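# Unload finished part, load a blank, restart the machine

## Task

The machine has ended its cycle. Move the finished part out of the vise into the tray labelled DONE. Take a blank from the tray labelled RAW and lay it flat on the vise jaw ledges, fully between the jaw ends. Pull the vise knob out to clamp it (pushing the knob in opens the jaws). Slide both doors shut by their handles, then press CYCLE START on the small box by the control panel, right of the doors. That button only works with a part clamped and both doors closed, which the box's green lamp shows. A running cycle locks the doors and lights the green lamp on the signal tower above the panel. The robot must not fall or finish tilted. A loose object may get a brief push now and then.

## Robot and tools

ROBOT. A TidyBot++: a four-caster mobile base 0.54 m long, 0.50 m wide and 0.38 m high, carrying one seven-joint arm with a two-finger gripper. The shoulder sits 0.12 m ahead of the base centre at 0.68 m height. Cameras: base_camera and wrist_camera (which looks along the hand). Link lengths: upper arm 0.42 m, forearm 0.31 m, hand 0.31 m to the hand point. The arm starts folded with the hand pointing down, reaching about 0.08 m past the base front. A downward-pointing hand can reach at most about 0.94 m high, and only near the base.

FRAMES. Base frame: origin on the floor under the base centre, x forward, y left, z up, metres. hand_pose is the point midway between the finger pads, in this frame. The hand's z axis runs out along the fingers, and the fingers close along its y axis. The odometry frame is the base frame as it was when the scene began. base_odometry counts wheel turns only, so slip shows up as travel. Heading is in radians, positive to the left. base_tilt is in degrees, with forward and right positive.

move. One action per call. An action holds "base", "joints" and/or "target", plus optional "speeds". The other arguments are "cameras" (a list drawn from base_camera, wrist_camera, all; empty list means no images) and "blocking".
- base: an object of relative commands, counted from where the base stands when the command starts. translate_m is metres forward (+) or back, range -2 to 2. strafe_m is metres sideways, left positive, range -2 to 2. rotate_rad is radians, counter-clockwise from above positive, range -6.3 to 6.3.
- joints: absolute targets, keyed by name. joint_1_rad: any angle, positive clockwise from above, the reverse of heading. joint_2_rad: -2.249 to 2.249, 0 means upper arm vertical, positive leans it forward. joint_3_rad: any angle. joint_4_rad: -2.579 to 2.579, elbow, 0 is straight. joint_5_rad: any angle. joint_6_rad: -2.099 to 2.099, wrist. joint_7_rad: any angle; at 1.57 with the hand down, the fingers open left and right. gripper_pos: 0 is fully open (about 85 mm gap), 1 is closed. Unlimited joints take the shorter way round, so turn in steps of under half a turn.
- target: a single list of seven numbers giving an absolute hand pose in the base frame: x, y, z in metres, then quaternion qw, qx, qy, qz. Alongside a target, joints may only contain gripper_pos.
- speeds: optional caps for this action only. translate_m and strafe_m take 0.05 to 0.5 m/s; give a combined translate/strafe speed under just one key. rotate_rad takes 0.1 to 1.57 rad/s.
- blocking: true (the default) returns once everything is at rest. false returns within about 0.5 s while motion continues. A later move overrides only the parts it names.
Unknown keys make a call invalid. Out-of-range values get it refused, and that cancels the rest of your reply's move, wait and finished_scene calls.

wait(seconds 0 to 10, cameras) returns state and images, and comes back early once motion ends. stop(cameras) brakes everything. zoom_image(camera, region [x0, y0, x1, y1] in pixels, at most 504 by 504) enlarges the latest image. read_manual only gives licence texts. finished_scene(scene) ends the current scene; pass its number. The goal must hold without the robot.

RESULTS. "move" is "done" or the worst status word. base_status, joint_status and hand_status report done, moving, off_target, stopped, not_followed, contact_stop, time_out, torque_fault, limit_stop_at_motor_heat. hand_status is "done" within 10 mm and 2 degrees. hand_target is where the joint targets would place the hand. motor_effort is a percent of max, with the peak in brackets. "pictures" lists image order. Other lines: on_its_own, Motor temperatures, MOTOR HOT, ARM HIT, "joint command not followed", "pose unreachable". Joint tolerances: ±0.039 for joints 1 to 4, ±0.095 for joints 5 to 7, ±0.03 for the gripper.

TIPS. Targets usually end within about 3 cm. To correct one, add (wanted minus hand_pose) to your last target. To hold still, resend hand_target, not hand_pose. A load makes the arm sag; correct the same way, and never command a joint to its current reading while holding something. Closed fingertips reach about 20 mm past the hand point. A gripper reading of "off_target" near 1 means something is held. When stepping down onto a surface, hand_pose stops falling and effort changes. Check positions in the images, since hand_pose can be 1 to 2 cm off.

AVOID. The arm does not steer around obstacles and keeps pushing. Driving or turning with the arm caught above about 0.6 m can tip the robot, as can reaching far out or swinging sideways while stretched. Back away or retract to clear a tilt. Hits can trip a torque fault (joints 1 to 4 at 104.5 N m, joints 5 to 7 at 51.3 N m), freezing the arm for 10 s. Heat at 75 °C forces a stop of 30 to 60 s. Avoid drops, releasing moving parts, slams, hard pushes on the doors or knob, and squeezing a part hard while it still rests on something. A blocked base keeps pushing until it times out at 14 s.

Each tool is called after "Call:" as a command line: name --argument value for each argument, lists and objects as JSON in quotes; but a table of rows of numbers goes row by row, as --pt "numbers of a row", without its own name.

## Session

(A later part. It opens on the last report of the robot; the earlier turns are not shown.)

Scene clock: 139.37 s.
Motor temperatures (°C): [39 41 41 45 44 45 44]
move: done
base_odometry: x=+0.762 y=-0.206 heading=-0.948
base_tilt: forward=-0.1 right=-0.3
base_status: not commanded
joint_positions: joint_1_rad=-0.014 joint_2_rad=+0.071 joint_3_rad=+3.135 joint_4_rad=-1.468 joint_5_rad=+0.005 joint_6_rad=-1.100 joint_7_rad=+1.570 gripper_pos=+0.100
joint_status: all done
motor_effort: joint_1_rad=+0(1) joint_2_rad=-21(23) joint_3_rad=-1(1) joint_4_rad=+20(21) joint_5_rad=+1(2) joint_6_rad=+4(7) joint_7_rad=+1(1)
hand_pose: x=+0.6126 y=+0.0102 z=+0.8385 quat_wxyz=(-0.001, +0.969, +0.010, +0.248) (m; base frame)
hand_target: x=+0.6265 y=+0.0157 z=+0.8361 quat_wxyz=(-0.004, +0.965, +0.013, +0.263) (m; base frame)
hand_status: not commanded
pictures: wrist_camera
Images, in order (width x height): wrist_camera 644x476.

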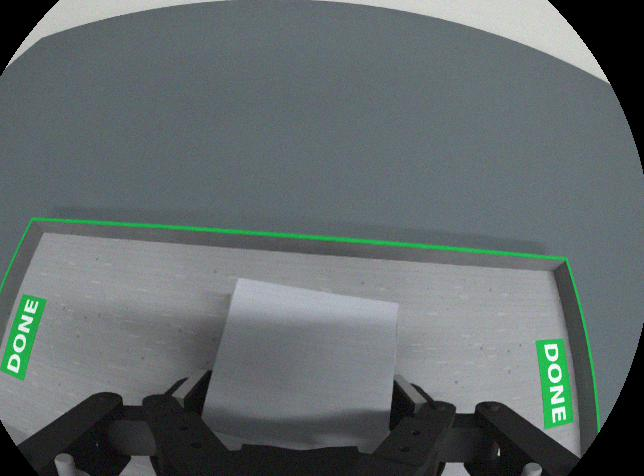

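Call:
move --joints '{"gripper_pos":0}' --cameras '[]'

Call:
move --joints '{"joint_2_rad":-0.05,"joint_4_rad":-1.38,"joint_6_rad":-1.32}' --cameras '["wrist_camera"]'

Call:
move --base '{"strafe_m":-0.45,"translate_m":-0.05}'

Scene clock: 140.63 s.
Motor temperatures (°C): [39 41 41 45 44 45 44]
move: done
base_odometry: x=+0.762 y=-0.206 heading=-0.948
base_tilt: forward=-0.1 right=-0.3
base_status: not commanded
joint_positions: joint_1_rad=-0.014 joint_2_rad=+0.072 joint_3_rad=+3.135 joint_4_rad=-1.468 joint_5_rad=+0.005 joint_6_rad=-1.100 joint_7_rad=+1.570 gripper_pos=+0.000
joint_status: all done
motor_effort: joint_1_rad=+0(0) joint_2_rad=-22(22) joint_3_rad=-1(1) joint_4_rad=+21(21) joint_5_rad=+1(1) joint_6_rad=+4(5) joint_7_rad=+1(1)
hand_pose: x=+0.6128 y=+0.0102 z=+0.8381 quat_wxyz=(-0.001, +0.969, +0.010, +0.248) (m; base frame)
hand_target: x=+0.6265 y=+0.0157 z=+0.8361 quat_wxyz=(-0.004, +0.965, +0.013, +0.263) (m; base frame)
hand_status: not commanded
pictures: none
No camera images: "cameras" was empty.

Scene clock: 141.70 s.
Motor temperatures (°C): [39 41 41 45 44 45 44]
move: done
base_odometry: x=+0.762 y=-0.206 heading=-0.948
base_tilt: forward=-0.1 right=-0.3
base_status: not commanded
joint_positions: joint_1_rad=-0.014 joint_2_rad=-0.055 joint_3_rad=+3.135 joint_4_rad=-1.382 joint_5_rad=+0.005 joint_6_rad=-1.258 joint_7_rad=+1.570 gripper_pos=+0.000
joint_status: all done
motor_effort: joint_1_rad=+0(1) joint_2_rad=-16(26) joint_3_rad=-1(1) joint_4_rad=+20(22) joint_5_rad=-1(1) joint_6_rad=+5(6) joint_7_rad=+1(1)
hand_pose: x=+0.5650 y=+0.0092 z=+0.9136 quat_wxyz=(+0.000, +0.961, +0.010, +0.275) (m; base frame)
hand_target: x=+0.5499 y=+0.0138 z=+0.9026 quat_wxyz=(-0.003, +0.970, +0.014, +0.243) (m; base frame)
hand_status: not commanded
pictures: wrist_camera
Images, in order (width x height): wrist_camera 644x476.

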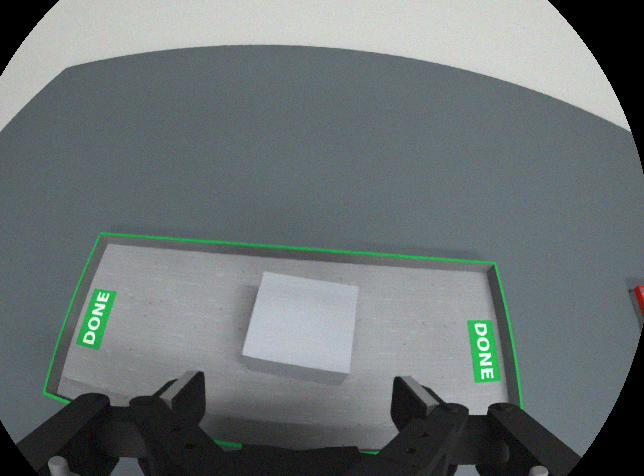

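Scene clock: 143.87 s.
Motor temperatures (°C): [39 41 41 45 44 45 44]
move: done
base_odometry: x=+0.367 y=-0.428 heading=-0.947
base_tilt: forward=-0.1 right=-0.3
base_status: done
joint_positions: joint_1_rad=-0.014 joint_2_rad=-0.055 joint_3_rad=+3.135 joint_4_rad=-1.382 joint_5_rad=+0.005 joint_6_rad=-1.258 joint_7_rad=+1.570 gripper_pos=+0.000
joint_status: not commanded
motor_effort: joint_1_rad=+0(2) joint_2_rad=-17(18) joint_3_rad=-1(3) joint_4_rad=+20(21) joint_5_rad=+1(1) joint_6_rad=+5(5) joint_7_rad=+0(1)
hand_pose: x=+0.5650 y=+0.0091 z=+0.9135 quat_wxyz=(+0.000, +0.962, +0.009, +0.275) (m; base frame)
hand_target: x=+0.5499 y=+0.0138 z=+0.9026 quat_wxyz=(-0.003, +0.970, +0.014, +0.243) (m; base frame)
hand_status: not commanded
pictures: base_camera, wrist_camera
Images, in order (width x height): base_camera 644x364, wrist_camera 644x476.

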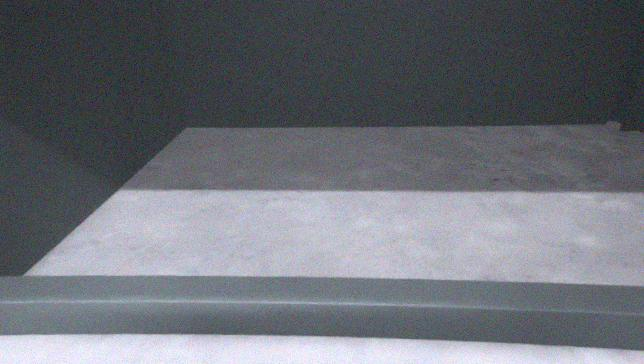

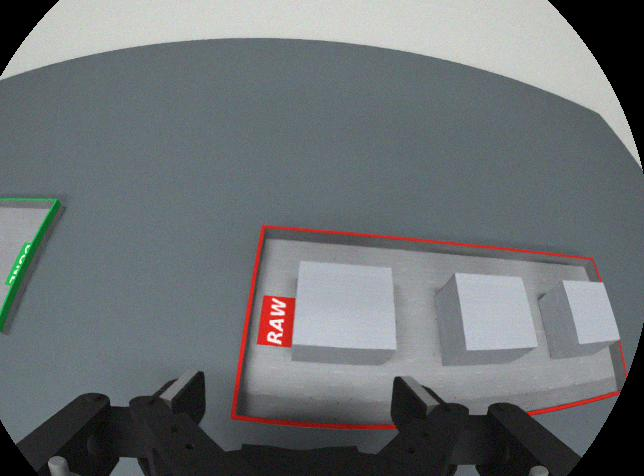

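Call:
move --base '{"strafe_m":-0.024}' --joints '{"joint_2_rad":0.03,"joint_4_rad":-1.39,"joint_6_rad":-1.15}' --cameras '["wrist_camera"]'

Scene clock: 149.23 s.
Motor temperatures (°C): [39 41 41 45 44 45 44]
move: done
base_odometry: x=+0.348 y=-0.442 heading=-0.947
base_tilt: forward=-0.1 right=-0.3
base_status: done
joint_positions: joint_1_rad=-0.013 joint_2_rad=+0.024 joint_3_rad=+3.135 joint_4_rad=-1.382 joint_5_rad=+0.005 joint_6_rad=-1.185 joint_7_rad=+1.570 gripper_pos=+0.000
joint_status: all done
motor_effort: joint_1_rad=+0(2) joint_2_rad=-20(24) joint_3_rad=-1(3) joint_4_rad=+21(22) joint_5_rad=+0(1) joint_6_rad=+5(6) joint_7_rad=+0(1)
hand_pose: x=+0.6019 y=+0.0090 z=+0.8885 quat_wxyz=(+0.000, +0.962, +0.009, +0.272) (m; base frame)
hand_target: x=+0.6104 y=+0.0153 z=+0.8878 quat_wxyz=(-0.004, +0.959, +0.013, +0.282) (m; base frame)
hand_status: not commanded
pictures: wrist_camera
Images, in order (width x height): wrist_camera 644x476.

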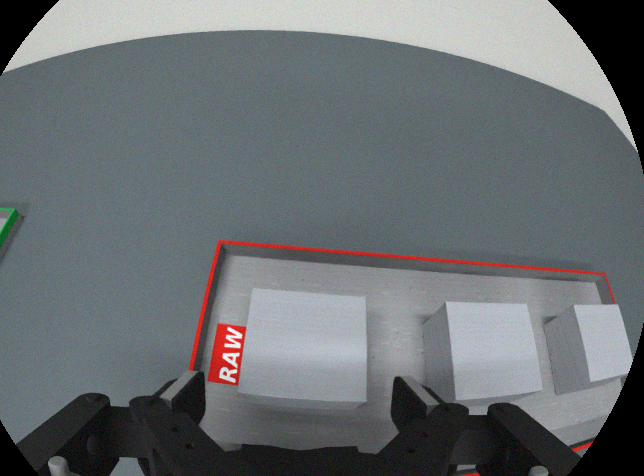

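Call:
move --joints '{"joint_1_rad":-0.02,"joint_2_rad":0.1,"joint_3_rad":3.13,"joint_4_rad":-1.41,"joint_5_rad":0.0,"joint_6_rad":-1.12,"joint_7_rad":1.57,"gripper_pos":0}'

Scene clock: 154.87 s.
Motor temperatures (°C): [39 41 41 45 44 45 44]
move: done
base_odometry: x=+0.348 y=-0.442 heading=-0.947
base_tilt: forward=-0.1 right=-0.3
base_status: not commanded
joint_positions: joint_1_rad=-0.013 joint_2_rad=+0.093 joint_3_rad=+3.135 joint_4_rad=-1.389 joint_5_rad=+0.005 joint_6_rad=-1.174 joint_7_rad=+1.570 gripper_pos=+0.000
joint_status: all done
motor_effort: joint_1_rad=+0(1) joint_2_rad=-23(25) joint_3_rad=-1(2) joint_4_rad=+20(22) joint_5_rad=+0(1) joint_6_rad=+4(5) joint_7_rad=+0(1)
hand_pose: x=+0.6163 y=+0.0092 z=+0.8533 quat_wxyz=(+0.000, +0.971, +0.009, +0.240) (m; base frame)
hand_target: x=+0.6267 y=+0.0172 z=+0.8481 quat_wxyz=(-0.005, +0.967, +0.015, +0.253) (m; base frame)
hand_status: not commanded
pictures: base_camera, wrist_camera
Images, in order (width x height): base_camera 644x364, wrist_camera 644x476.

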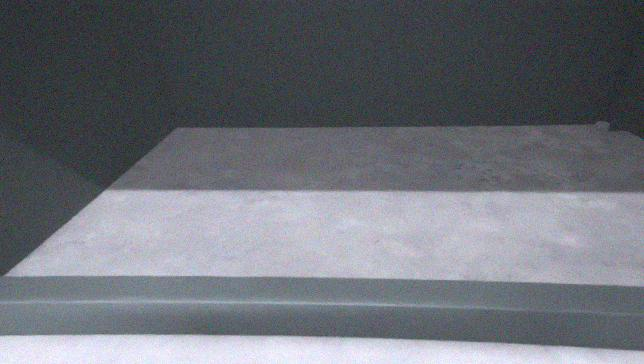

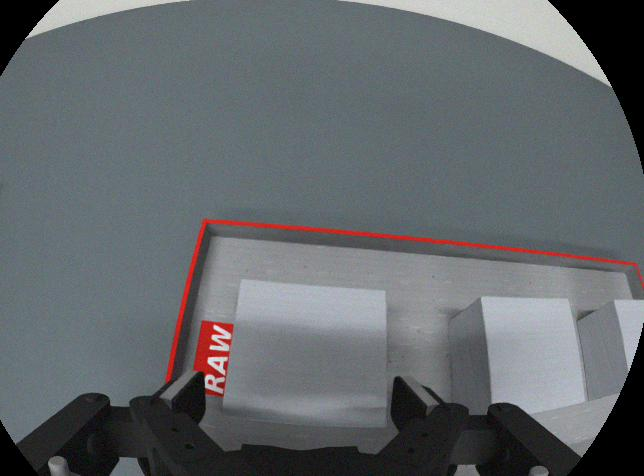

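Call:
move --joints '{"joint_1_rad":0.0,"joint_2_rad":0.118,"joint_3_rad":3.13,"joint_4_rad":-1.425,"joint_5_rad":0.0,"joint_6_rad":-1.10,"joint_7_rad":1.57,"gripper_pos":0}'

Scene clock: 156.30 s.
Motor temperatures (°C): [39 41 41 45 44 45 44]
move: done
base_odometry: x=+0.348 y=-0.442 heading=-0.947
base_tilt: forward=-0.1 right=-0.3
base_status: not commanded
joint_positions: joint_1_rad=-0.006 joint_2_rad=+0.104 joint_3_rad=+3.135 joint_4_rad=-1.401 joint_5_rad=+0.005 joint_6_rad=-1.156 joint_7_rad=+1.570 gripper_pos=+0.000
joint_status: all done
motor_effort: joint_1_rad=+0(1) joint_2_rad=-23(24) joint_3_rad=-1(2) joint_4_rad=+20(21) joint_5_rad=+0(1) joint_6_rad=+4(4) joint_7_rad=+0(1)
hand_pose: x=+0.6201 y=+0.0058 z=+0.8452 quat_wxyz=(+0.001, +0.971, +0.006, +0.238) (m; base frame)
hand_target: x=+0.6314 y=+0.0070 z=+0.8350 quat_wxyz=(-0.002, +0.969, +0.005, +0.247) (m; base frame)
hand_status: not commanded
pictures: base_camera, wrist_camera
Images, in order (width x height): base_camera 644x364, wrist_camera 644x476.

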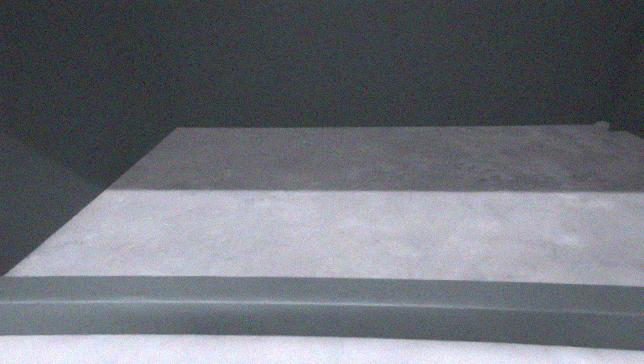

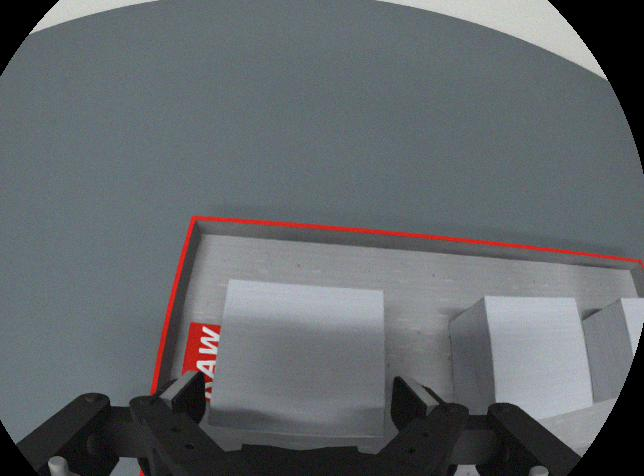

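Call:
move --joints '{"gripper_pos":0.36}'

Call:
move --joints '{"joint_1_rad":0.0,"joint_2_rad":0.02,"joint_3_rad":3.13,"joint_4_rad":-1.35,"joint_5_rad":0.0,"joint_6_rad":-1.17,"joint_7_rad":1.57,"gripper_pos":0.42}'

Scene clock: 157.97 s.
Motor temperatures (°C): [39 41 41 45 44 45 44]
move: off_target
base_odometry: x=+0.348 y=-0.442 heading=-0.947
base_tilt: forward=-0.1 right=-0.3
base_status: not commanded
joint_positions: joint_1_rad=-0.006 joint_2_rad=+0.102 joint_3_rad=+3.135 joint_4_rad=-1.401 joint_5_rad=+0.005 joint_6_rad=-1.155 joint_7_rad=+1.570 gripper_pos=+0.284
joint_status: gripper_pos off_target (ended at +0.284, target +0.360)
motor_effort: joint_1_rad=+0(1) joint_2_rad=-21(24) joint_3_rad=-1(1) joint_4_rad=+19(21) joint_5_rad=+0(1) joint_6_rad=+5(6) joint_7_rad=+1(1)
hand_pose: x=+0.6200 y=+0.0058 z=+0.8459 quat_wxyz=(+0.001, +0.971, +0.006, +0.239) (m; base frame)
hand_target: x=+0.6314 y=+0.0070 z=+0.8350 quat_wxyz=(-0.002, +0.969, +0.005, +0.247) (m; base frame)
hand_status: not commanded
pictures: base_camera, wrist_camera
Images, in order (width x height): base_camera 644x364, wrist_camera 644x476.

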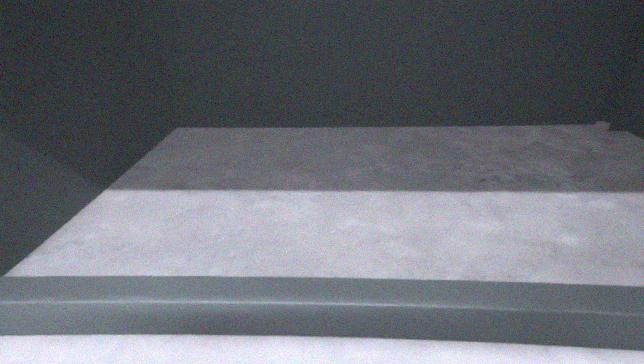

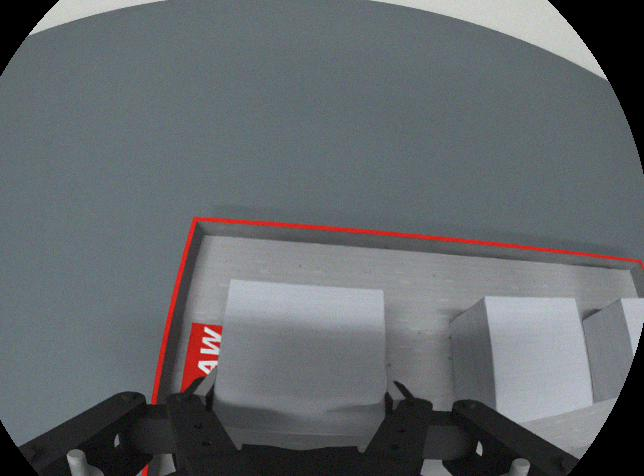

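Scene clock: 159.03 s.
Motor temperatures (°C): [39 41 41 45 44 45 44]
move: off_target
base_odometry: x=+0.348 y=-0.442 heading=-0.947
base_tilt: forward=-0.1 right=-0.3
base_status: not commanded
joint_positions: joint_1_rad=-0.006 joint_2_rad=+0.045 joint_3_rad=+3.135 joint_4_rad=-1.372 joint_5_rad=+0.005 joint_6_rad=-1.156 joint_7_rad=+1.570 gripper_pos=+0.284
joint_status: gripper_pos off_target (ended at +0.284, target +0.420); the others done
motor_effort: joint_1_rad=+0(1) joint_2_rad=-25(31) joint_3_rad=-1(2) joint_4_rad=+23(26) joint_5_rad=+0(2) joint_6_rad=+7(7) joint_7_rad=+1(1)
hand_pose: x=+0.6159 y=+0.0058 z=+0.8877 quat_wxyz=(+0.001, +0.960, +0.006, +0.280) (m; base frame)
hand_target: x=+0.6115 y=+0.0070 z=+0.9085 quat_wxyz=(-0.002, +0.955, +0.005, +0.296) (m; base frame)
hand_status: not commanded
pictures: base_camera, wrist_camera
Images, in order (width x height): base_camera 644x364, wrist_camera 644x476.

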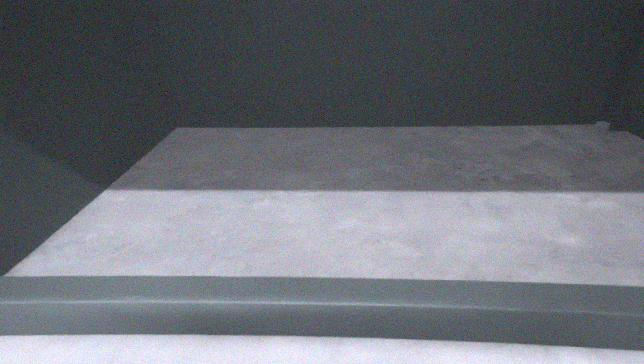

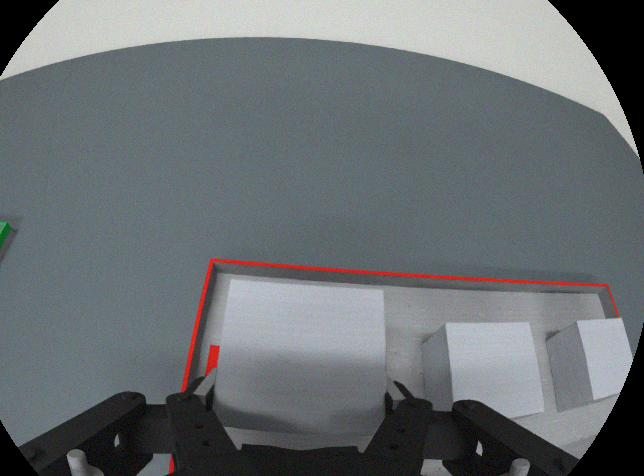

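Call:
move --joints '{"joint_1_rad":0.0,"joint_2_rad":-0.12,"joint_3_rad":3.13,"joint_4_rad":-1.42,"joint_5_rad":0.0,"joint_6_rad":-1.1,"joint_7_rad":1.57,"gripper_pos":0.45}'

Call:
move --joints '{"joint_1_rad":0.0,"joint_2_rad":-0.5,"joint_3_rad":3.13,"joint_4_rad":-1.9,"joint_5_rad":0.0,"joint_6_rad":-0.7,"joint_7_rad":1.57,"gripper_pos":0.45}' --base '{"translate_m":-0.5}'

Scene clock: 161.07 s.
Motor temperatures (°C): [39 41 41 45 44 45 44]
move: off_target
base_odometry: x=+0.348 y=-0.442 heading=-0.947
base_tilt: forward=-0.1 right=-0.3
base_status: not commanded
joint_positions: joint_1_rad=-0.006 joint_2_rad=-0.104 joint_3_rad=+3.135 joint_4_rad=-1.415 joint_5_rad=+0.005 joint_6_rad=-1.156 joint_7_rad=+1.570 gripper_pos=+0.284
joint_status: gripper_pos off_target (ended at +0.284, target +0.450); the others done
motor_effort: joint_1_rad=+0(1) joint_2_rad=-19(28) joint_3_rad=+0(2) joint_4_rad=+25(26) joint_5_rad=+0(2) joint_6_rad=+8(9) joint_7_rad=+0(1)
hand_pose: x=+0.5735 y=+0.0055 z=+0.9378 quat_wxyz=(+0.001, +0.944, +0.005, +0.331) (m; base frame)
hand_target: x=+0.5816 y=+0.0070 z=+0.9541 quat_wxyz=(-0.002, +0.932, +0.005, +0.362) (m; base frame)
hand_status: not commanded
pictures: base_camera, wrist_camera
Images, in order (width x height): base_camera 644x364, wrist_camera 644x476.

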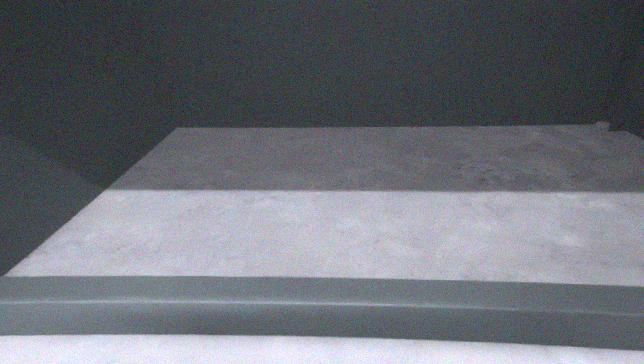

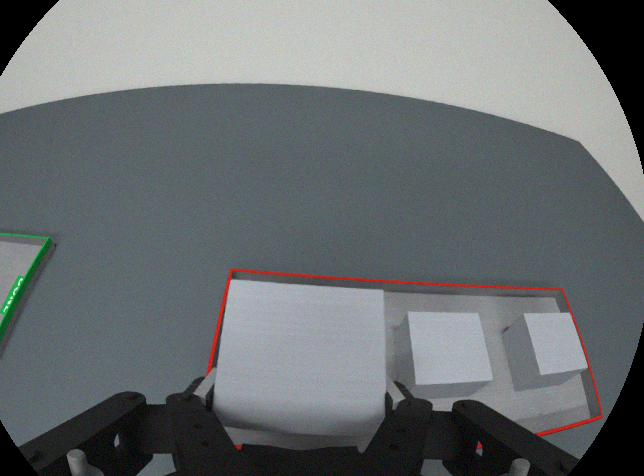

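Scene clock: 163.33 s.
Motor temperatures (°C): [39 41 41 45 44 45 44]
move: off_target
base_odometry: x=+0.055 y=-0.036 heading=-0.947
base_tilt: forward=-0.1 right=-0.3
base_status: done
joint_positions: joint_1_rad=-0.006 joint_2_rad=-0.491 joint_3_rad=+3.135 joint_4_rad=-1.895 joint_5_rad=+0.005 joint_6_rad=-0.780 joint_7_rad=+1.570 gripper_pos=+0.284
joint_status: gripper_pos off_target (ended at +0.284, target +0.450); the others done
motor_effort: joint_1_rad=+0(1) joint_2_rad=-6(25) joint_3_rad=+0(2) joint_4_rad=+27(28) joint_5_rad=+1(1) joint_6_rad=+11(12) joint_7_rad=+0(2)
hand_pose: x=+0.4852 y=+0.0051 z=+0.9257 quat_wxyz=(+0.001, +0.888, +0.006, +0.461) (m; base frame)
hand_target: x=+0.4956 y=+0.0066 z=+0.9472 quat_wxyz=(+0.000, +0.867, +0.005, +0.498) (m; base frame)
hand_status: not commanded
pictures: base_camera, wrist_camera
Images, in order (width x height): base_camera 644x364, wrist_camera 644x476.

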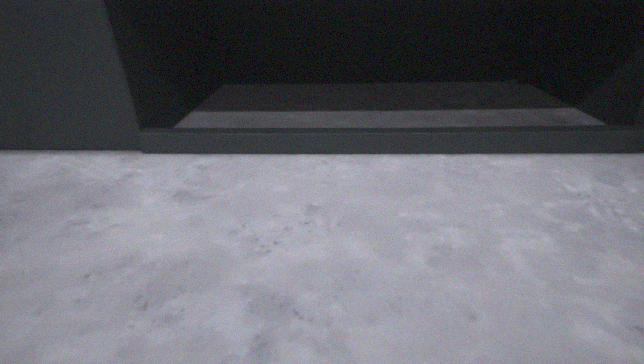

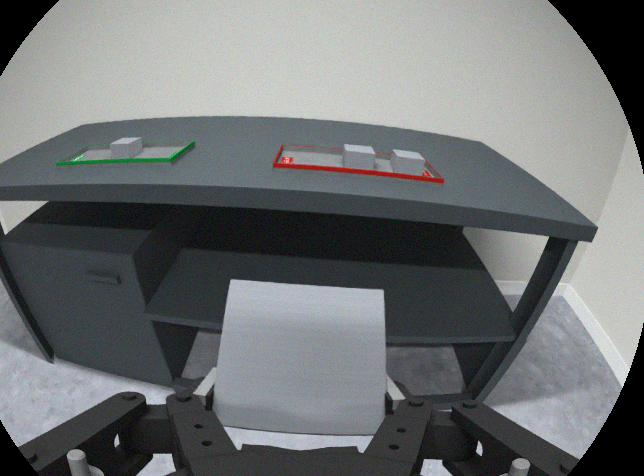

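Call:
move --base '{"translate_m":-0.483,"strafe_m":-0.089,"rotate_rad":3.112}' --speeds '{"rotate_rad":1.2}' --cameras '["wrist_camera"]'

Scene clock: 168.57 s.
Motor temperatures (°C): [39 41 41 44 44 45 44]
move: done
base_odometry: x=-0.299 y=+0.304 heading=+2.165
base_tilt: forward=-0.1 right=-0.3
base_status: done
joint_positions: joint_1_rad=-0.005 joint_2_rad=-0.485 joint_3_rad=+3.135 joint_4_rad=-1.896 joint_5_rad=+0.005 joint_6_rad=-0.774 joint_7_rad=+1.570 gripper_pos=+0.284
joint_status: not commanded
motor_effort: joint_1_rad=+0(1) joint_2_rad=-6(10) joint_3_rad=+0(2) joint_4_rad=+27(28) joint_5_rad=+1(2) joint_6_rad=+11(11) joint_7_rad=+1(1)
hand_pose: x=+0.4874 y=+0.0049 z=+0.9247 quat_wxyz=(+0.001, +0.888, +0.006, +0.460) (m; base frame)
hand_target: x=+0.4956 y=+0.0066 z=+0.9472 quat_wxyz=(+0.000, +0.867, +0.005, +0.498) (m; base frame)
hand_status: not commanded
pictures: wrist_camera
Images, in order (width x height): wrist_camera 644x476.

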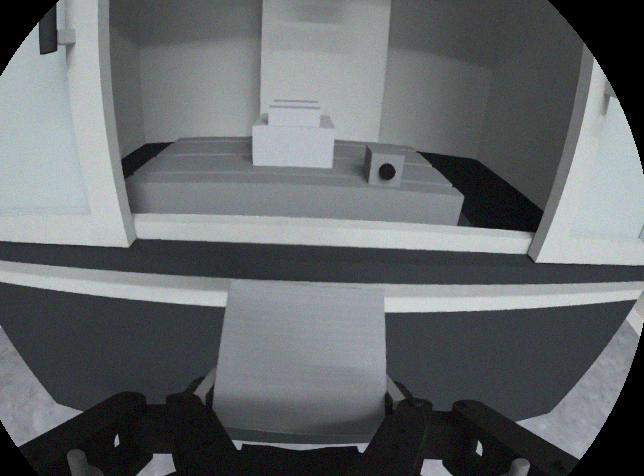

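Call:
move --joints '{"joint_1_rad":0.0,"joint_2_rad":0.1,"joint_3_rad":3.13,"joint_4_rad":-0.75,"joint_5_rad":0.0,"joint_6_rad":-1.6,"joint_7_rad":1.57,"gripper_pos":0.45}' --base '{"translate_m":0.06}' --cameras '["wrist_camera"]'

Scene clock: 172.53 s.
Motor temperatures (°C): [39 41 41 44 44 45 44]
move: off_target
base_odometry: x=-0.333 y=+0.354 heading=+2.166
base_tilt: forward=-0.1 right=-0.3
base_status: done
joint_positions: joint_1_rad=-0.005 joint_2_rad=+0.103 joint_3_rad=+3.135 joint_4_rad=-0.779 joint_5_rad=+0.005 joint_6_rad=-1.549 joint_7_rad=+1.570 gripper_pos=+0.284
joint_status: gripper_pos off_target (ended at +0.284, target +0.450); the others done
motor_effort: joint_1_rad=+0(1) joint_2_rad=-24(26) joint_3_rad=-1(1) joint_4_rad=+21(30) joint_5_rad=+0(2) joint_6_rad=+9(12) joint_7_rad=+1(2)
hand_pose: x=+0.6079 y=+0.0050 z=+1.0642 quat_wxyz=(+0.000, +0.938, +0.004, +0.348) (m; base frame)
hand_target: x=+0.5955 y=+0.0064 z=+1.0682 quat_wxyz=(-0.003, +0.941, +0.005, +0.339) (m; base frame)
hand_status: not commanded
pictures: wrist_camera
Images, in order (width x height): wrist_camera 644x476.

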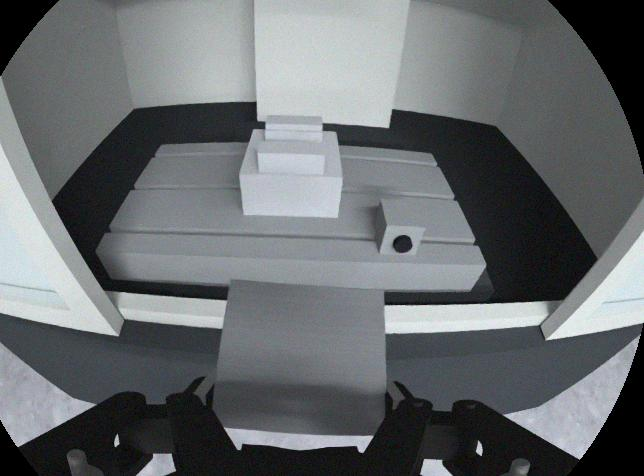

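Call:
move --joints '{"joint_1_rad":0.0,"joint_2_rad":0.18,"joint_3_rad":3.13,"joint_4_rad":-0.62,"joint_5_rad":0.0,"joint_6_rad":-1.68,"joint_7_rad":1.57,"gripper_pos":0.45}' --base '{"translate_m":0.27}' --cameras '["wrist_camera"]'

Scene clock: 175.27 s.
Motor temperatures (°C): [39 41 41 44 44 45 44]
move: off_target
base_odometry: x=-0.484 y=+0.577 heading=+2.167
base_tilt: forward=-0.1 right=-0.3
base_status: done
joint_positions: joint_1_rad=-0.005 joint_2_rad=+0.208 joint_3_rad=+3.135 joint_4_rad=-0.644 joint_5_rad=+0.005 joint_6_rad=-1.633 joint_7_rad=+1.570 gripper_pos=+0.284
joint_status: gripper_pos off_target (ended at +0.284, target +0.450); the others done
motor_effort: joint_1_rad=+0(1) joint_2_rad=-28(33) joint_3_rad=-1(2) joint_4_rad=+21(22) joint_5_rad=+1(1) joint_6_rad=+8(10) joint_7_rad=+0(1)
hand_pose: x=+0.6323 y=+0.0050 z=+1.0539 quat_wxyz=(+0.000, +0.947, +0.004, +0.322) (m; base frame)
hand_target: x=+0.6109 y=+0.0061 z=+1.0692 quat_wxyz=(-0.003, +0.946, +0.005, +0.325) (m; base frame)
hand_status: not commanded
pictures: wrist_camera
Images, in order (width x height): wrist_camera 644x476.

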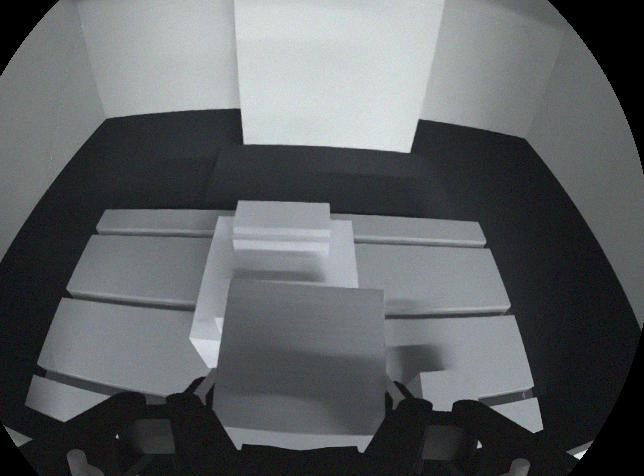

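Call:
move --joints '{"joint_1_rad":0.0,"joint_2_rad":0.25,"joint_3_rad":3.13,"joint_4_rad":-0.66,"joint_5_rad":0.0,"joint_6_rad":-1.68,"joint_7_rad":1.57,"gripper_pos":0.45}' --base '{"translate_m":0.105,"strafe_m":0.012}' --cameras '["wrist_camera"]'

Scene clock: 178.17 s.
Motor temperatures (°C): [39 41 41 44 44 45 44]
move: off_target
base_odometry: x=-0.553 y=+0.658 heading=+2.167
base_tilt: forward=-0.1 right=-0.3
base_status: done
joint_positions: joint_1_rad=-0.005 joint_2_rad=+0.274 joint_3_rad=+3.135 joint_4_rad=-0.662 joint_5_rad=+0.005 joint_6_rad=-1.638 joint_7_rad=+1.570 gripper_pos=+0.284
joint_status: gripper_pos off_target (ended at +0.284, target +0.450); the others done
motor_effort: joint_1_rad=+0(2) joint_2_rad=-31(38) joint_3_rad=-1(3) joint_4_rad=+21(23) joint_5_rad=+0(1) joint_6_rad=+7(9) joint_7_rad=+1(2)
hand_pose: x=+0.6533 y=+0.0051 z=+1.0113 quat_wxyz=(+0.000, +0.960, +0.004, +0.281) (m; base frame)
hand_target: x=+0.6342 y=+0.0062 z=+1.0173 quat_wxyz=(-0.003, +0.962, +0.005, +0.272) (m; base frame)
hand_status: not commanded
pictures: wrist_camera
Images, in order (width x height): wrist_camera 644x476.

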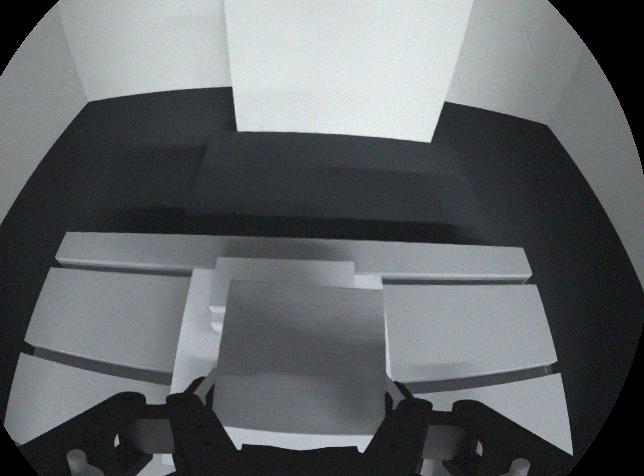

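Call:
move --base '{"translate_m":0.008,"strafe_m":0.02}' --joints '{"joint_1_rad":0.0,"joint_2_rad":0.29,"joint_3_rad":3.13,"joint_4_rad":-0.68,"joint_5_rad":0.0,"joint_6_rad":-1.68,"joint_7_rad":1.57,"gripper_pos":0.45}'

Scene clock: 181.83 s.
Motor temperatures (°C): [39 41 41 44 44 45 44]
move: off_target
base_odometry: x=-0.574 y=+0.653 heading=+2.167
base_tilt: forward=-0.1 right=-0.3
base_status: done
joint_positions: joint_1_rad=-0.005 joint_2_rad=+0.306 joint_3_rad=+3.135 joint_4_rad=-0.676 joint_5_rad=+0.005 joint_6_rad=-1.638 joint_7_rad=+1.570 gripper_pos=+0.284
joint_status: gripper_pos off_target (ended at +0.284, target +0.450); the others done
motor_effort: joint_1_rad=+0(3) joint_2_rad=-33(35) joint_3_rad=-1(3) joint_4_rad=+21(23) joint_5_rad=+0(2) joint_6_rad=+6(8) joint_7_rad=+1(1)
hand_pose: x=+0.6623 y=+0.0053 z=+0.9881 quat_wxyz=(+0.000, +0.966, +0.004, +0.258) (m; base frame)
hand_target: x=+0.6454 y=+0.0062 z=+0.9883 quat_wxyz=(-0.003, +0.970, +0.005, +0.243) (m; base frame)
hand_status: not commanded
pictures: base_camera, wrist_camera
Images, in order (width x height): base_camera 644x364, wrist_camera 644x476.

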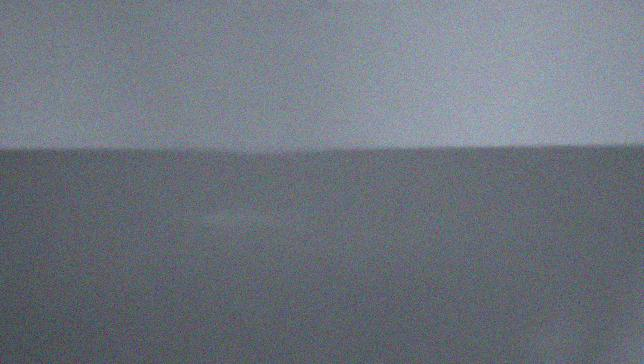

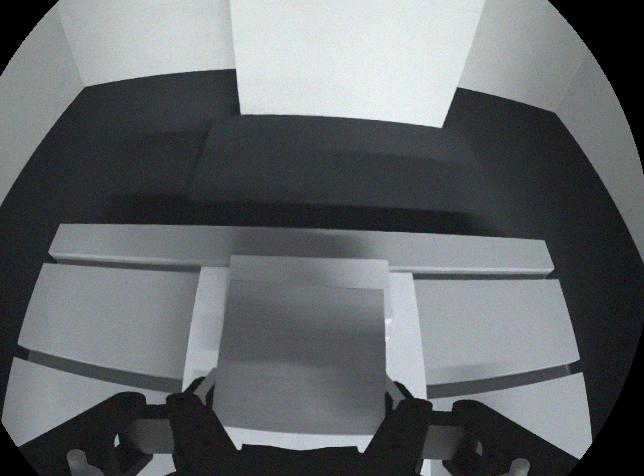

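Call:
zoom_image --camera "wrist_camera" --region '[170, 230, 450, 470]'

Scaled by 1.800.

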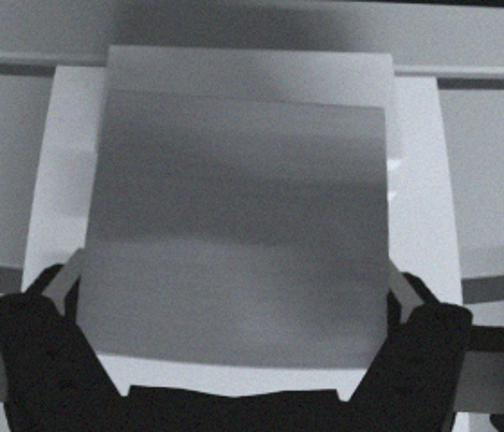

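Call:
zoom_image --camera "wrist_camera" --region '[180, 250, 250, 400]'

Call:
zoom_image --camera "wrist_camera" --region '[370, 250, 440, 400]'

Scaled by 3.360.

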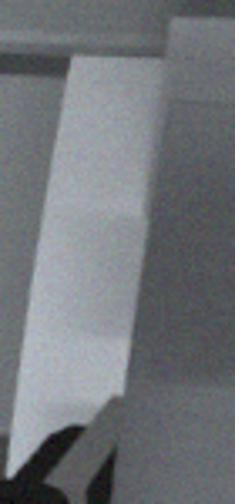

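Scaled by 3.360.

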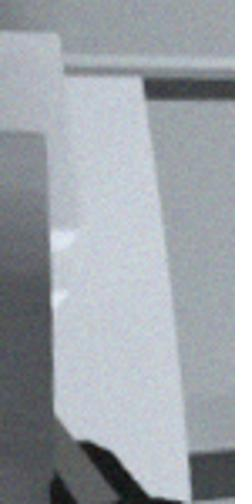

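Call:
move --base '{"translate_m":-0.09}' --joints '{"joint_1_rad":0.0,"joint_2_rad":0.22,"joint_3_rad":3.13,"joint_4_rad":-0.66,"joint_5_rad":0.0,"joint_6_rad":-1.8,"joint_7_rad":1.57,"gripper_pos":0.45}' --cameras '["wrist_camera"]'

Call:
zoom_image --camera "wrist_camera" --region '[160, 180, 460, 440]'

Scene clock: 187.30 s.
Motor temperatures (°C): [39 41 41 44 44 45 44]
move: off_target
base_odometry: x=-0.524 y=+0.579 heading=+2.167
base_tilt: forward=-0.1 right=-0.3
base_status: done
joint_positions: joint_1_rad=-0.005 joint_2_rad=+0.233 joint_3_rad=+3.135 joint_4_rad=-0.672 joint_5_rad=+0.005 joint_6_rad=-1.753 joint_7_rad=+1.570 gripper_pos=+0.284
joint_status: gripper_pos off_target (ended at +0.284, target +0.450); the others done
motor_effort: joint_1_rad=+0(2) joint_2_rad=-29(39) joint_3_rad=-1(2) joint_4_rad=+20(22) joint_5_rad=+0(1) joint_6_rad=+6(7) joint_7_rad=+0(1)
hand_pose: x=+0.6082 y=+0.0046 z=+1.0097 quat_wxyz=(+0.000, +0.971, +0.003, +0.239) (m; base frame)
hand_target: x=+0.5916 y=+0.0058 z=+1.0140 quat_wxyz=(-0.003, +0.973, +0.005, +0.229) (m; base frame)
hand_status: not commanded
pictures: wrist_camera
Images, in order (width x height): wrist_camera 644x476.

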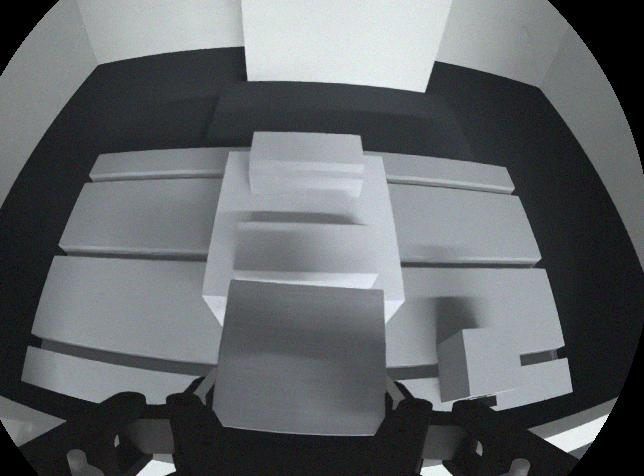

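Scaled by 1.680.

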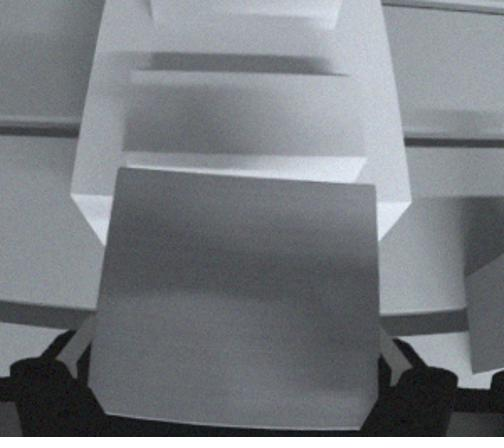

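Call:
zoom_image --camera "wrist_camera" --region '[230, 120, 390, 290]'

Scaled by 2.965.

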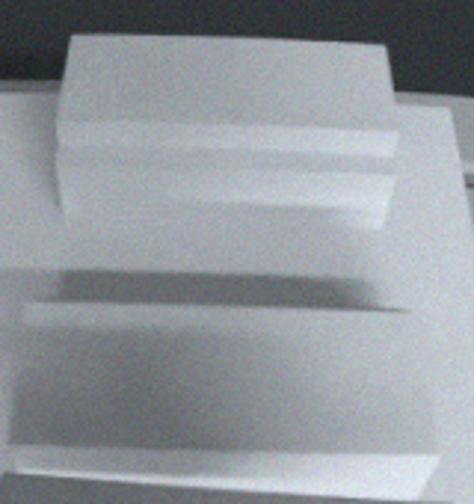

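Call:
move --base '{"translate_m":0.05}' --cameras '["wrist_camera"]'

Call:
zoom_image --camera "wrist_camera" --region '[190, 150, 430, 330]'

Scene clock: 196.17 s.
Motor temperatures (°C): [39 41 41 44 44 45 44]
move: done
base_odometry: x=-0.552 y=+0.620 heading=+2.166
base_tilt: forward=-0.1 right=-0.3
base_status: done
joint_positions: joint_1_rad=-0.005 joint_2_rad=+0.245 joint_3_rad=+3.135 joint_4_rad=-0.672 joint_5_rad=+0.005 joint_6_rad=-1.756 joint_7_rad=+1.570 gripper_pos=+0.284
joint_status: not commanded
motor_effort: joint_1_rad=+0(2) joint_2_rad=-29(34) joint_3_rad=-1(2) joint_4_rad=+20(21) joint_5_rad=+1(1) joint_6_rad=+6(7) joint_7_rad=+0(1)
hand_pose: x=+0.6110 y=+0.0046 z=+1.0036 quat_wxyz=(+0.000, +0.973, +0.003, +0.232) (m; base frame)
hand_target: x=+0.5916 y=+0.0058 z=+1.0140 quat_wxyz=(-0.003, +0.973, +0.005, +0.229) (m; base frame)
hand_status: not commanded
pictures: wrist_camera
Images, in order (width x height): wrist_camera 644x476.

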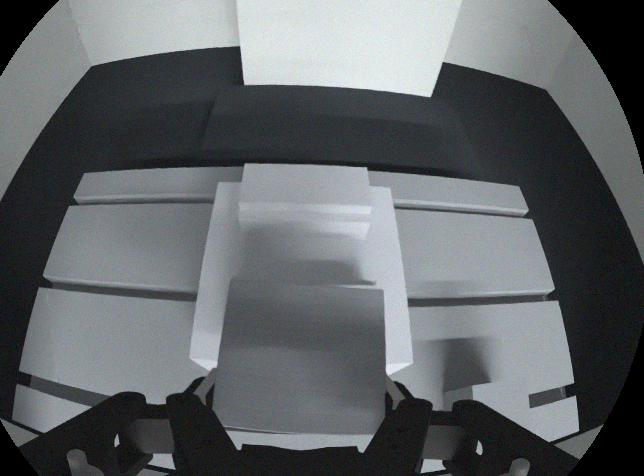

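Scaled by 2.100.

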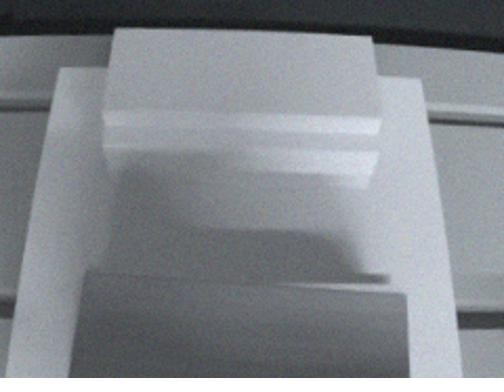

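Call:
move --base '{"translate_m":0.046}' --joints '{"joint_1_rad":0.0,"joint_2_rad":0.29,"joint_3_rad":3.13,"joint_4_rad":-0.70,"joint_5_rad":0.0,"joint_6_rad":-1.68,"joint_7_rad":1.57,"gripper_pos":0.45}' --cameras '["wrist_camera"]'

Call:
zoom_image --camera "wrist_camera" --region '[170, 230, 450, 450]'

Scene clock: 199.73 s.
Motor temperatures (°C): [39 42 41 44 44 45 44]
move: off_target
base_odometry: x=-0.578 y=+0.658 heading=+2.167
base_tilt: forward=-0.1 right=-0.3
base_status: done
joint_positions: joint_1_rad=-0.005 joint_2_rad=+0.298 joint_3_rad=+3.135 joint_4_rad=-0.688 joint_5_rad=+0.005 joint_6_rad=-1.714 joint_7_rad=+1.570 gripper_pos=+0.284
joint_status: gripper_pos off_target (ended at +0.284, target +0.450); the others done
motor_effort: joint_1_rad=+1(2) joint_2_rad=-28(35) joint_3_rad=-1(2) joint_4_rad=+17(21) joint_5_rad=+1(1) joint_6_rad=+4(8) joint_7_rad=+0(1)
hand_pose: x=+0.6376 y=+0.0048 z=+0.9762 quat_wxyz=(+0.000, +0.976, +0.004, +0.219) (m; base frame)
hand_target: x=+0.6434 y=+0.0062 z=+0.9802 quat_wxyz=(-0.003, +0.972, +0.005, +0.234) (m; base frame)
hand_status: not commanded
pictures: wrist_camera
Images, in order (width x height): wrist_camera 644x476.

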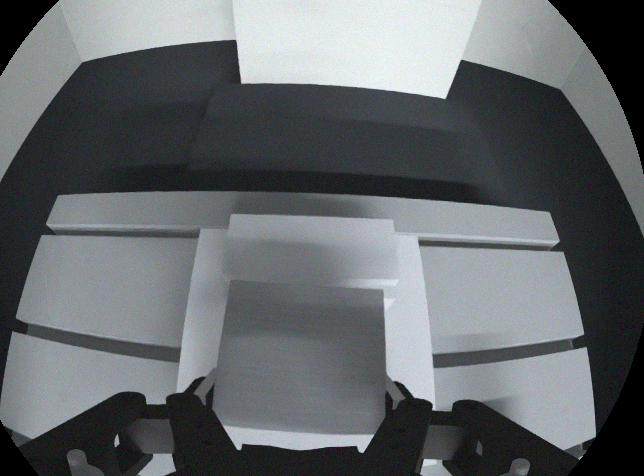

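Scaled by 1.800.

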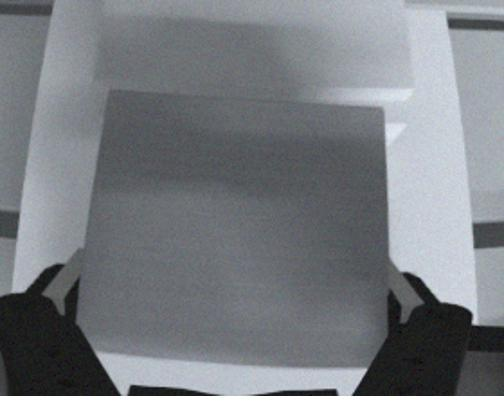

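Call:
move --joints '{"joint_1_rad":0.0,"joint_2_rad":0.335,"joint_3_rad":3.13,"joint_4_rad":-0.58,"joint_5_rad":0.0,"joint_6_rad":-1.70,"joint_7_rad":1.57,"gripper_pos":0.45}' --cameras '["wrist_camera"]'

Scene clock: 202.77 s.
Motor temperatures (°C): [39 42 41 44 44 45 44]
move: off_target
base_odometry: x=-0.578 y=+0.658 heading=+2.167
base_tilt: forward=-0.1 right=-0.3
base_status: not commanded
joint_positions: joint_1_rad=-0.005 joint_2_rad=+0.344 joint_3_rad=+3.135 joint_4_rad=-0.606 joint_5_rad=+0.005 joint_6_rad=-1.714 joint_7_rad=+1.570 gripper_pos=+0.284
joint_status: gripper_pos off_target (ended at +0.284, target +0.450); the others done
motor_effort: joint_1_rad=+0(1) joint_2_rad=-33(35) joint_3_rad=-1(2) joint_4_rad=+20(21) joint_5_rad=+1(1) joint_6_rad=+6(6) joint_7_rad=+0(1)
hand_pose: x=+0.6596 y=+0.0049 z=+0.9841 quat_wxyz=(+0.000, +0.972, +0.003, +0.236) (m; base frame)
hand_target: x=+0.6628 y=+0.0061 z=+1.0018 quat_wxyz=(-0.003, +0.966, +0.004, +0.260) (m; base frame)
hand_status: not commanded
pictures: wrist_camera
Images, in order (width x height): wrist_camera 644x476.

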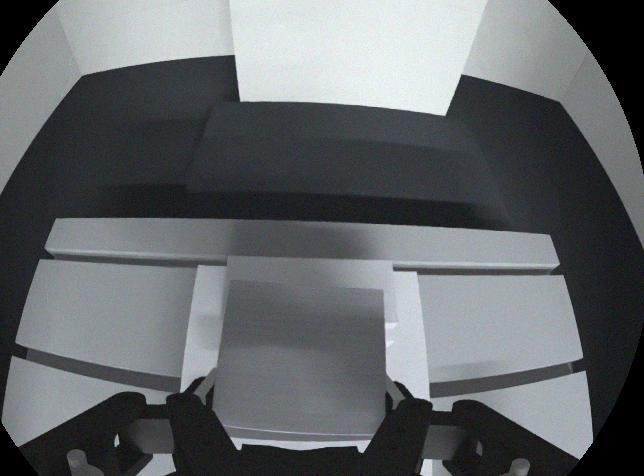

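Call:
move --joints '{"joint_1_rad":0.0,"joint_2_rad":0.293,"joint_3_rad":3.13,"joint_4_rad":-0.748,"joint_5_rad":0.0,"joint_6_rad":-1.59,"joint_7_rad":1.57,"gripper_pos":0.45}' --cameras '["wrist_camera"]'

Scene clock: 205.00 s.
Motor temperatures (°C): [39 42 41 44 44 45 44]
move: off_target
base_odometry: x=-0.578 y=+0.658 heading=+2.167
base_tilt: forward=-0.1 right=-0.3
base_status: not commanded
joint_positions: joint_1_rad=-0.005 joint_2_rad=+0.300 joint_3_rad=+3.135 joint_4_rad=-0.714 joint_5_rad=+0.005 joint_6_rad=-1.634 joint_7_rad=+1.570 gripper_pos=+0.284
joint_status: gripper_pos off_target (ended at +0.284, target +0.450); the others done
motor_effort: joint_1_rad=-1(1) joint_2_rad=-27(33) joint_3_rad=-2(2) joint_4_rad=+16(21) joint_5_rad=+0(1) joint_6_rad=+2(7) joint_7_rad=+1(2)
hand_pose: x=+0.6574 y=+0.0050 z=+0.9758 quat_wxyz=(+0.000, +0.970, +0.004, +0.244) (m; base frame)
hand_target: x=+0.6637 y=+0.0064 z=+0.9719 quat_wxyz=(-0.003, +0.968, +0.005, +0.253) (m; base frame)
hand_status: not commanded
pictures: wrist_camera
Images, in order (width x height): wrist_camera 644x476.

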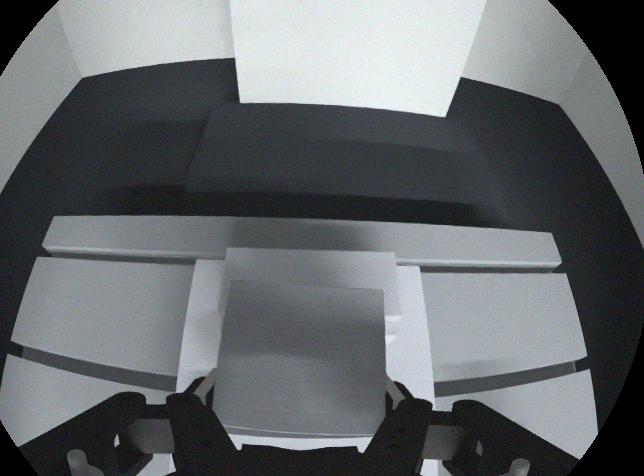

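Call:
move --joints '{"joint_1_rad":0.0,"joint_2_rad":0.290,"joint_3_rad":3.13,"joint_4_rad":-0.79,"joint_5_rad":0.0,"joint_6_rad":-1.55,"joint_7_rad":1.57,"gripper_pos":0.45}' --cameras '["wrist_camera"]'

Call:
zoom_image --camera "wrist_camera" --region '[170, 230, 450, 450]'

Scene clock: 206.80 s.
Motor temperatures (°C): [39 42 41 44 44 45 44]
move: off_target
base_odometry: x=-0.578 y=+0.658 heading=+2.167
base_tilt: forward=-0.1 right=-0.3
base_status: not commanded
joint_positions: joint_1_rad=-0.005 joint_2_rad=+0.281 joint_3_rad=+3.135 joint_4_rad=-0.753 joint_5_rad=+0.005 joint_6_rad=-1.599 joint_7_rad=+1.570 gripper_pos=+0.284
joint_status: gripper_pos off_target (ended at +0.284, target +0.450); the others done
motor_effort: joint_1_rad=-1(1) joint_2_rad=-23(26) joint_3_rad=-2(3) joint_4_rad=+15(17) joint_5_rad=+0(1) joint_6_rad=+3(3) joint_7_rad=+1(1)
hand_pose: x=+0.6572 y=+0.0051 z=+0.9750 quat_wxyz=(+0.000, +0.968, +0.004, +0.251) (m; base frame)
hand_target: x=+0.6688 y=+0.0065 z=+0.9618 quat_wxyz=(-0.003, +0.967, +0.005, +0.253) (m; base frame)
hand_status: not commanded
pictures: wrist_camera
Images, in order (width x height): wrist_camera 644x476.

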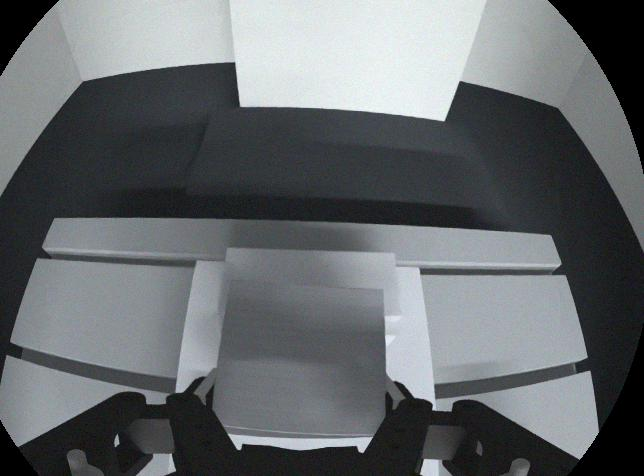

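Scaled by 1.800.

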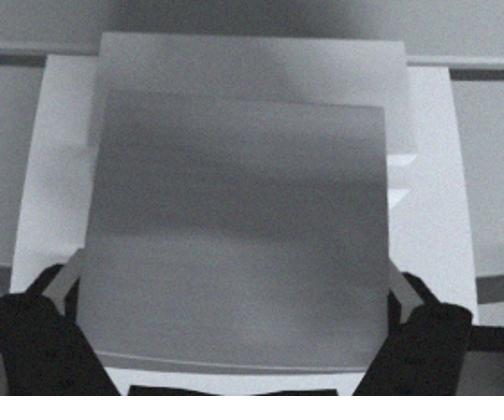

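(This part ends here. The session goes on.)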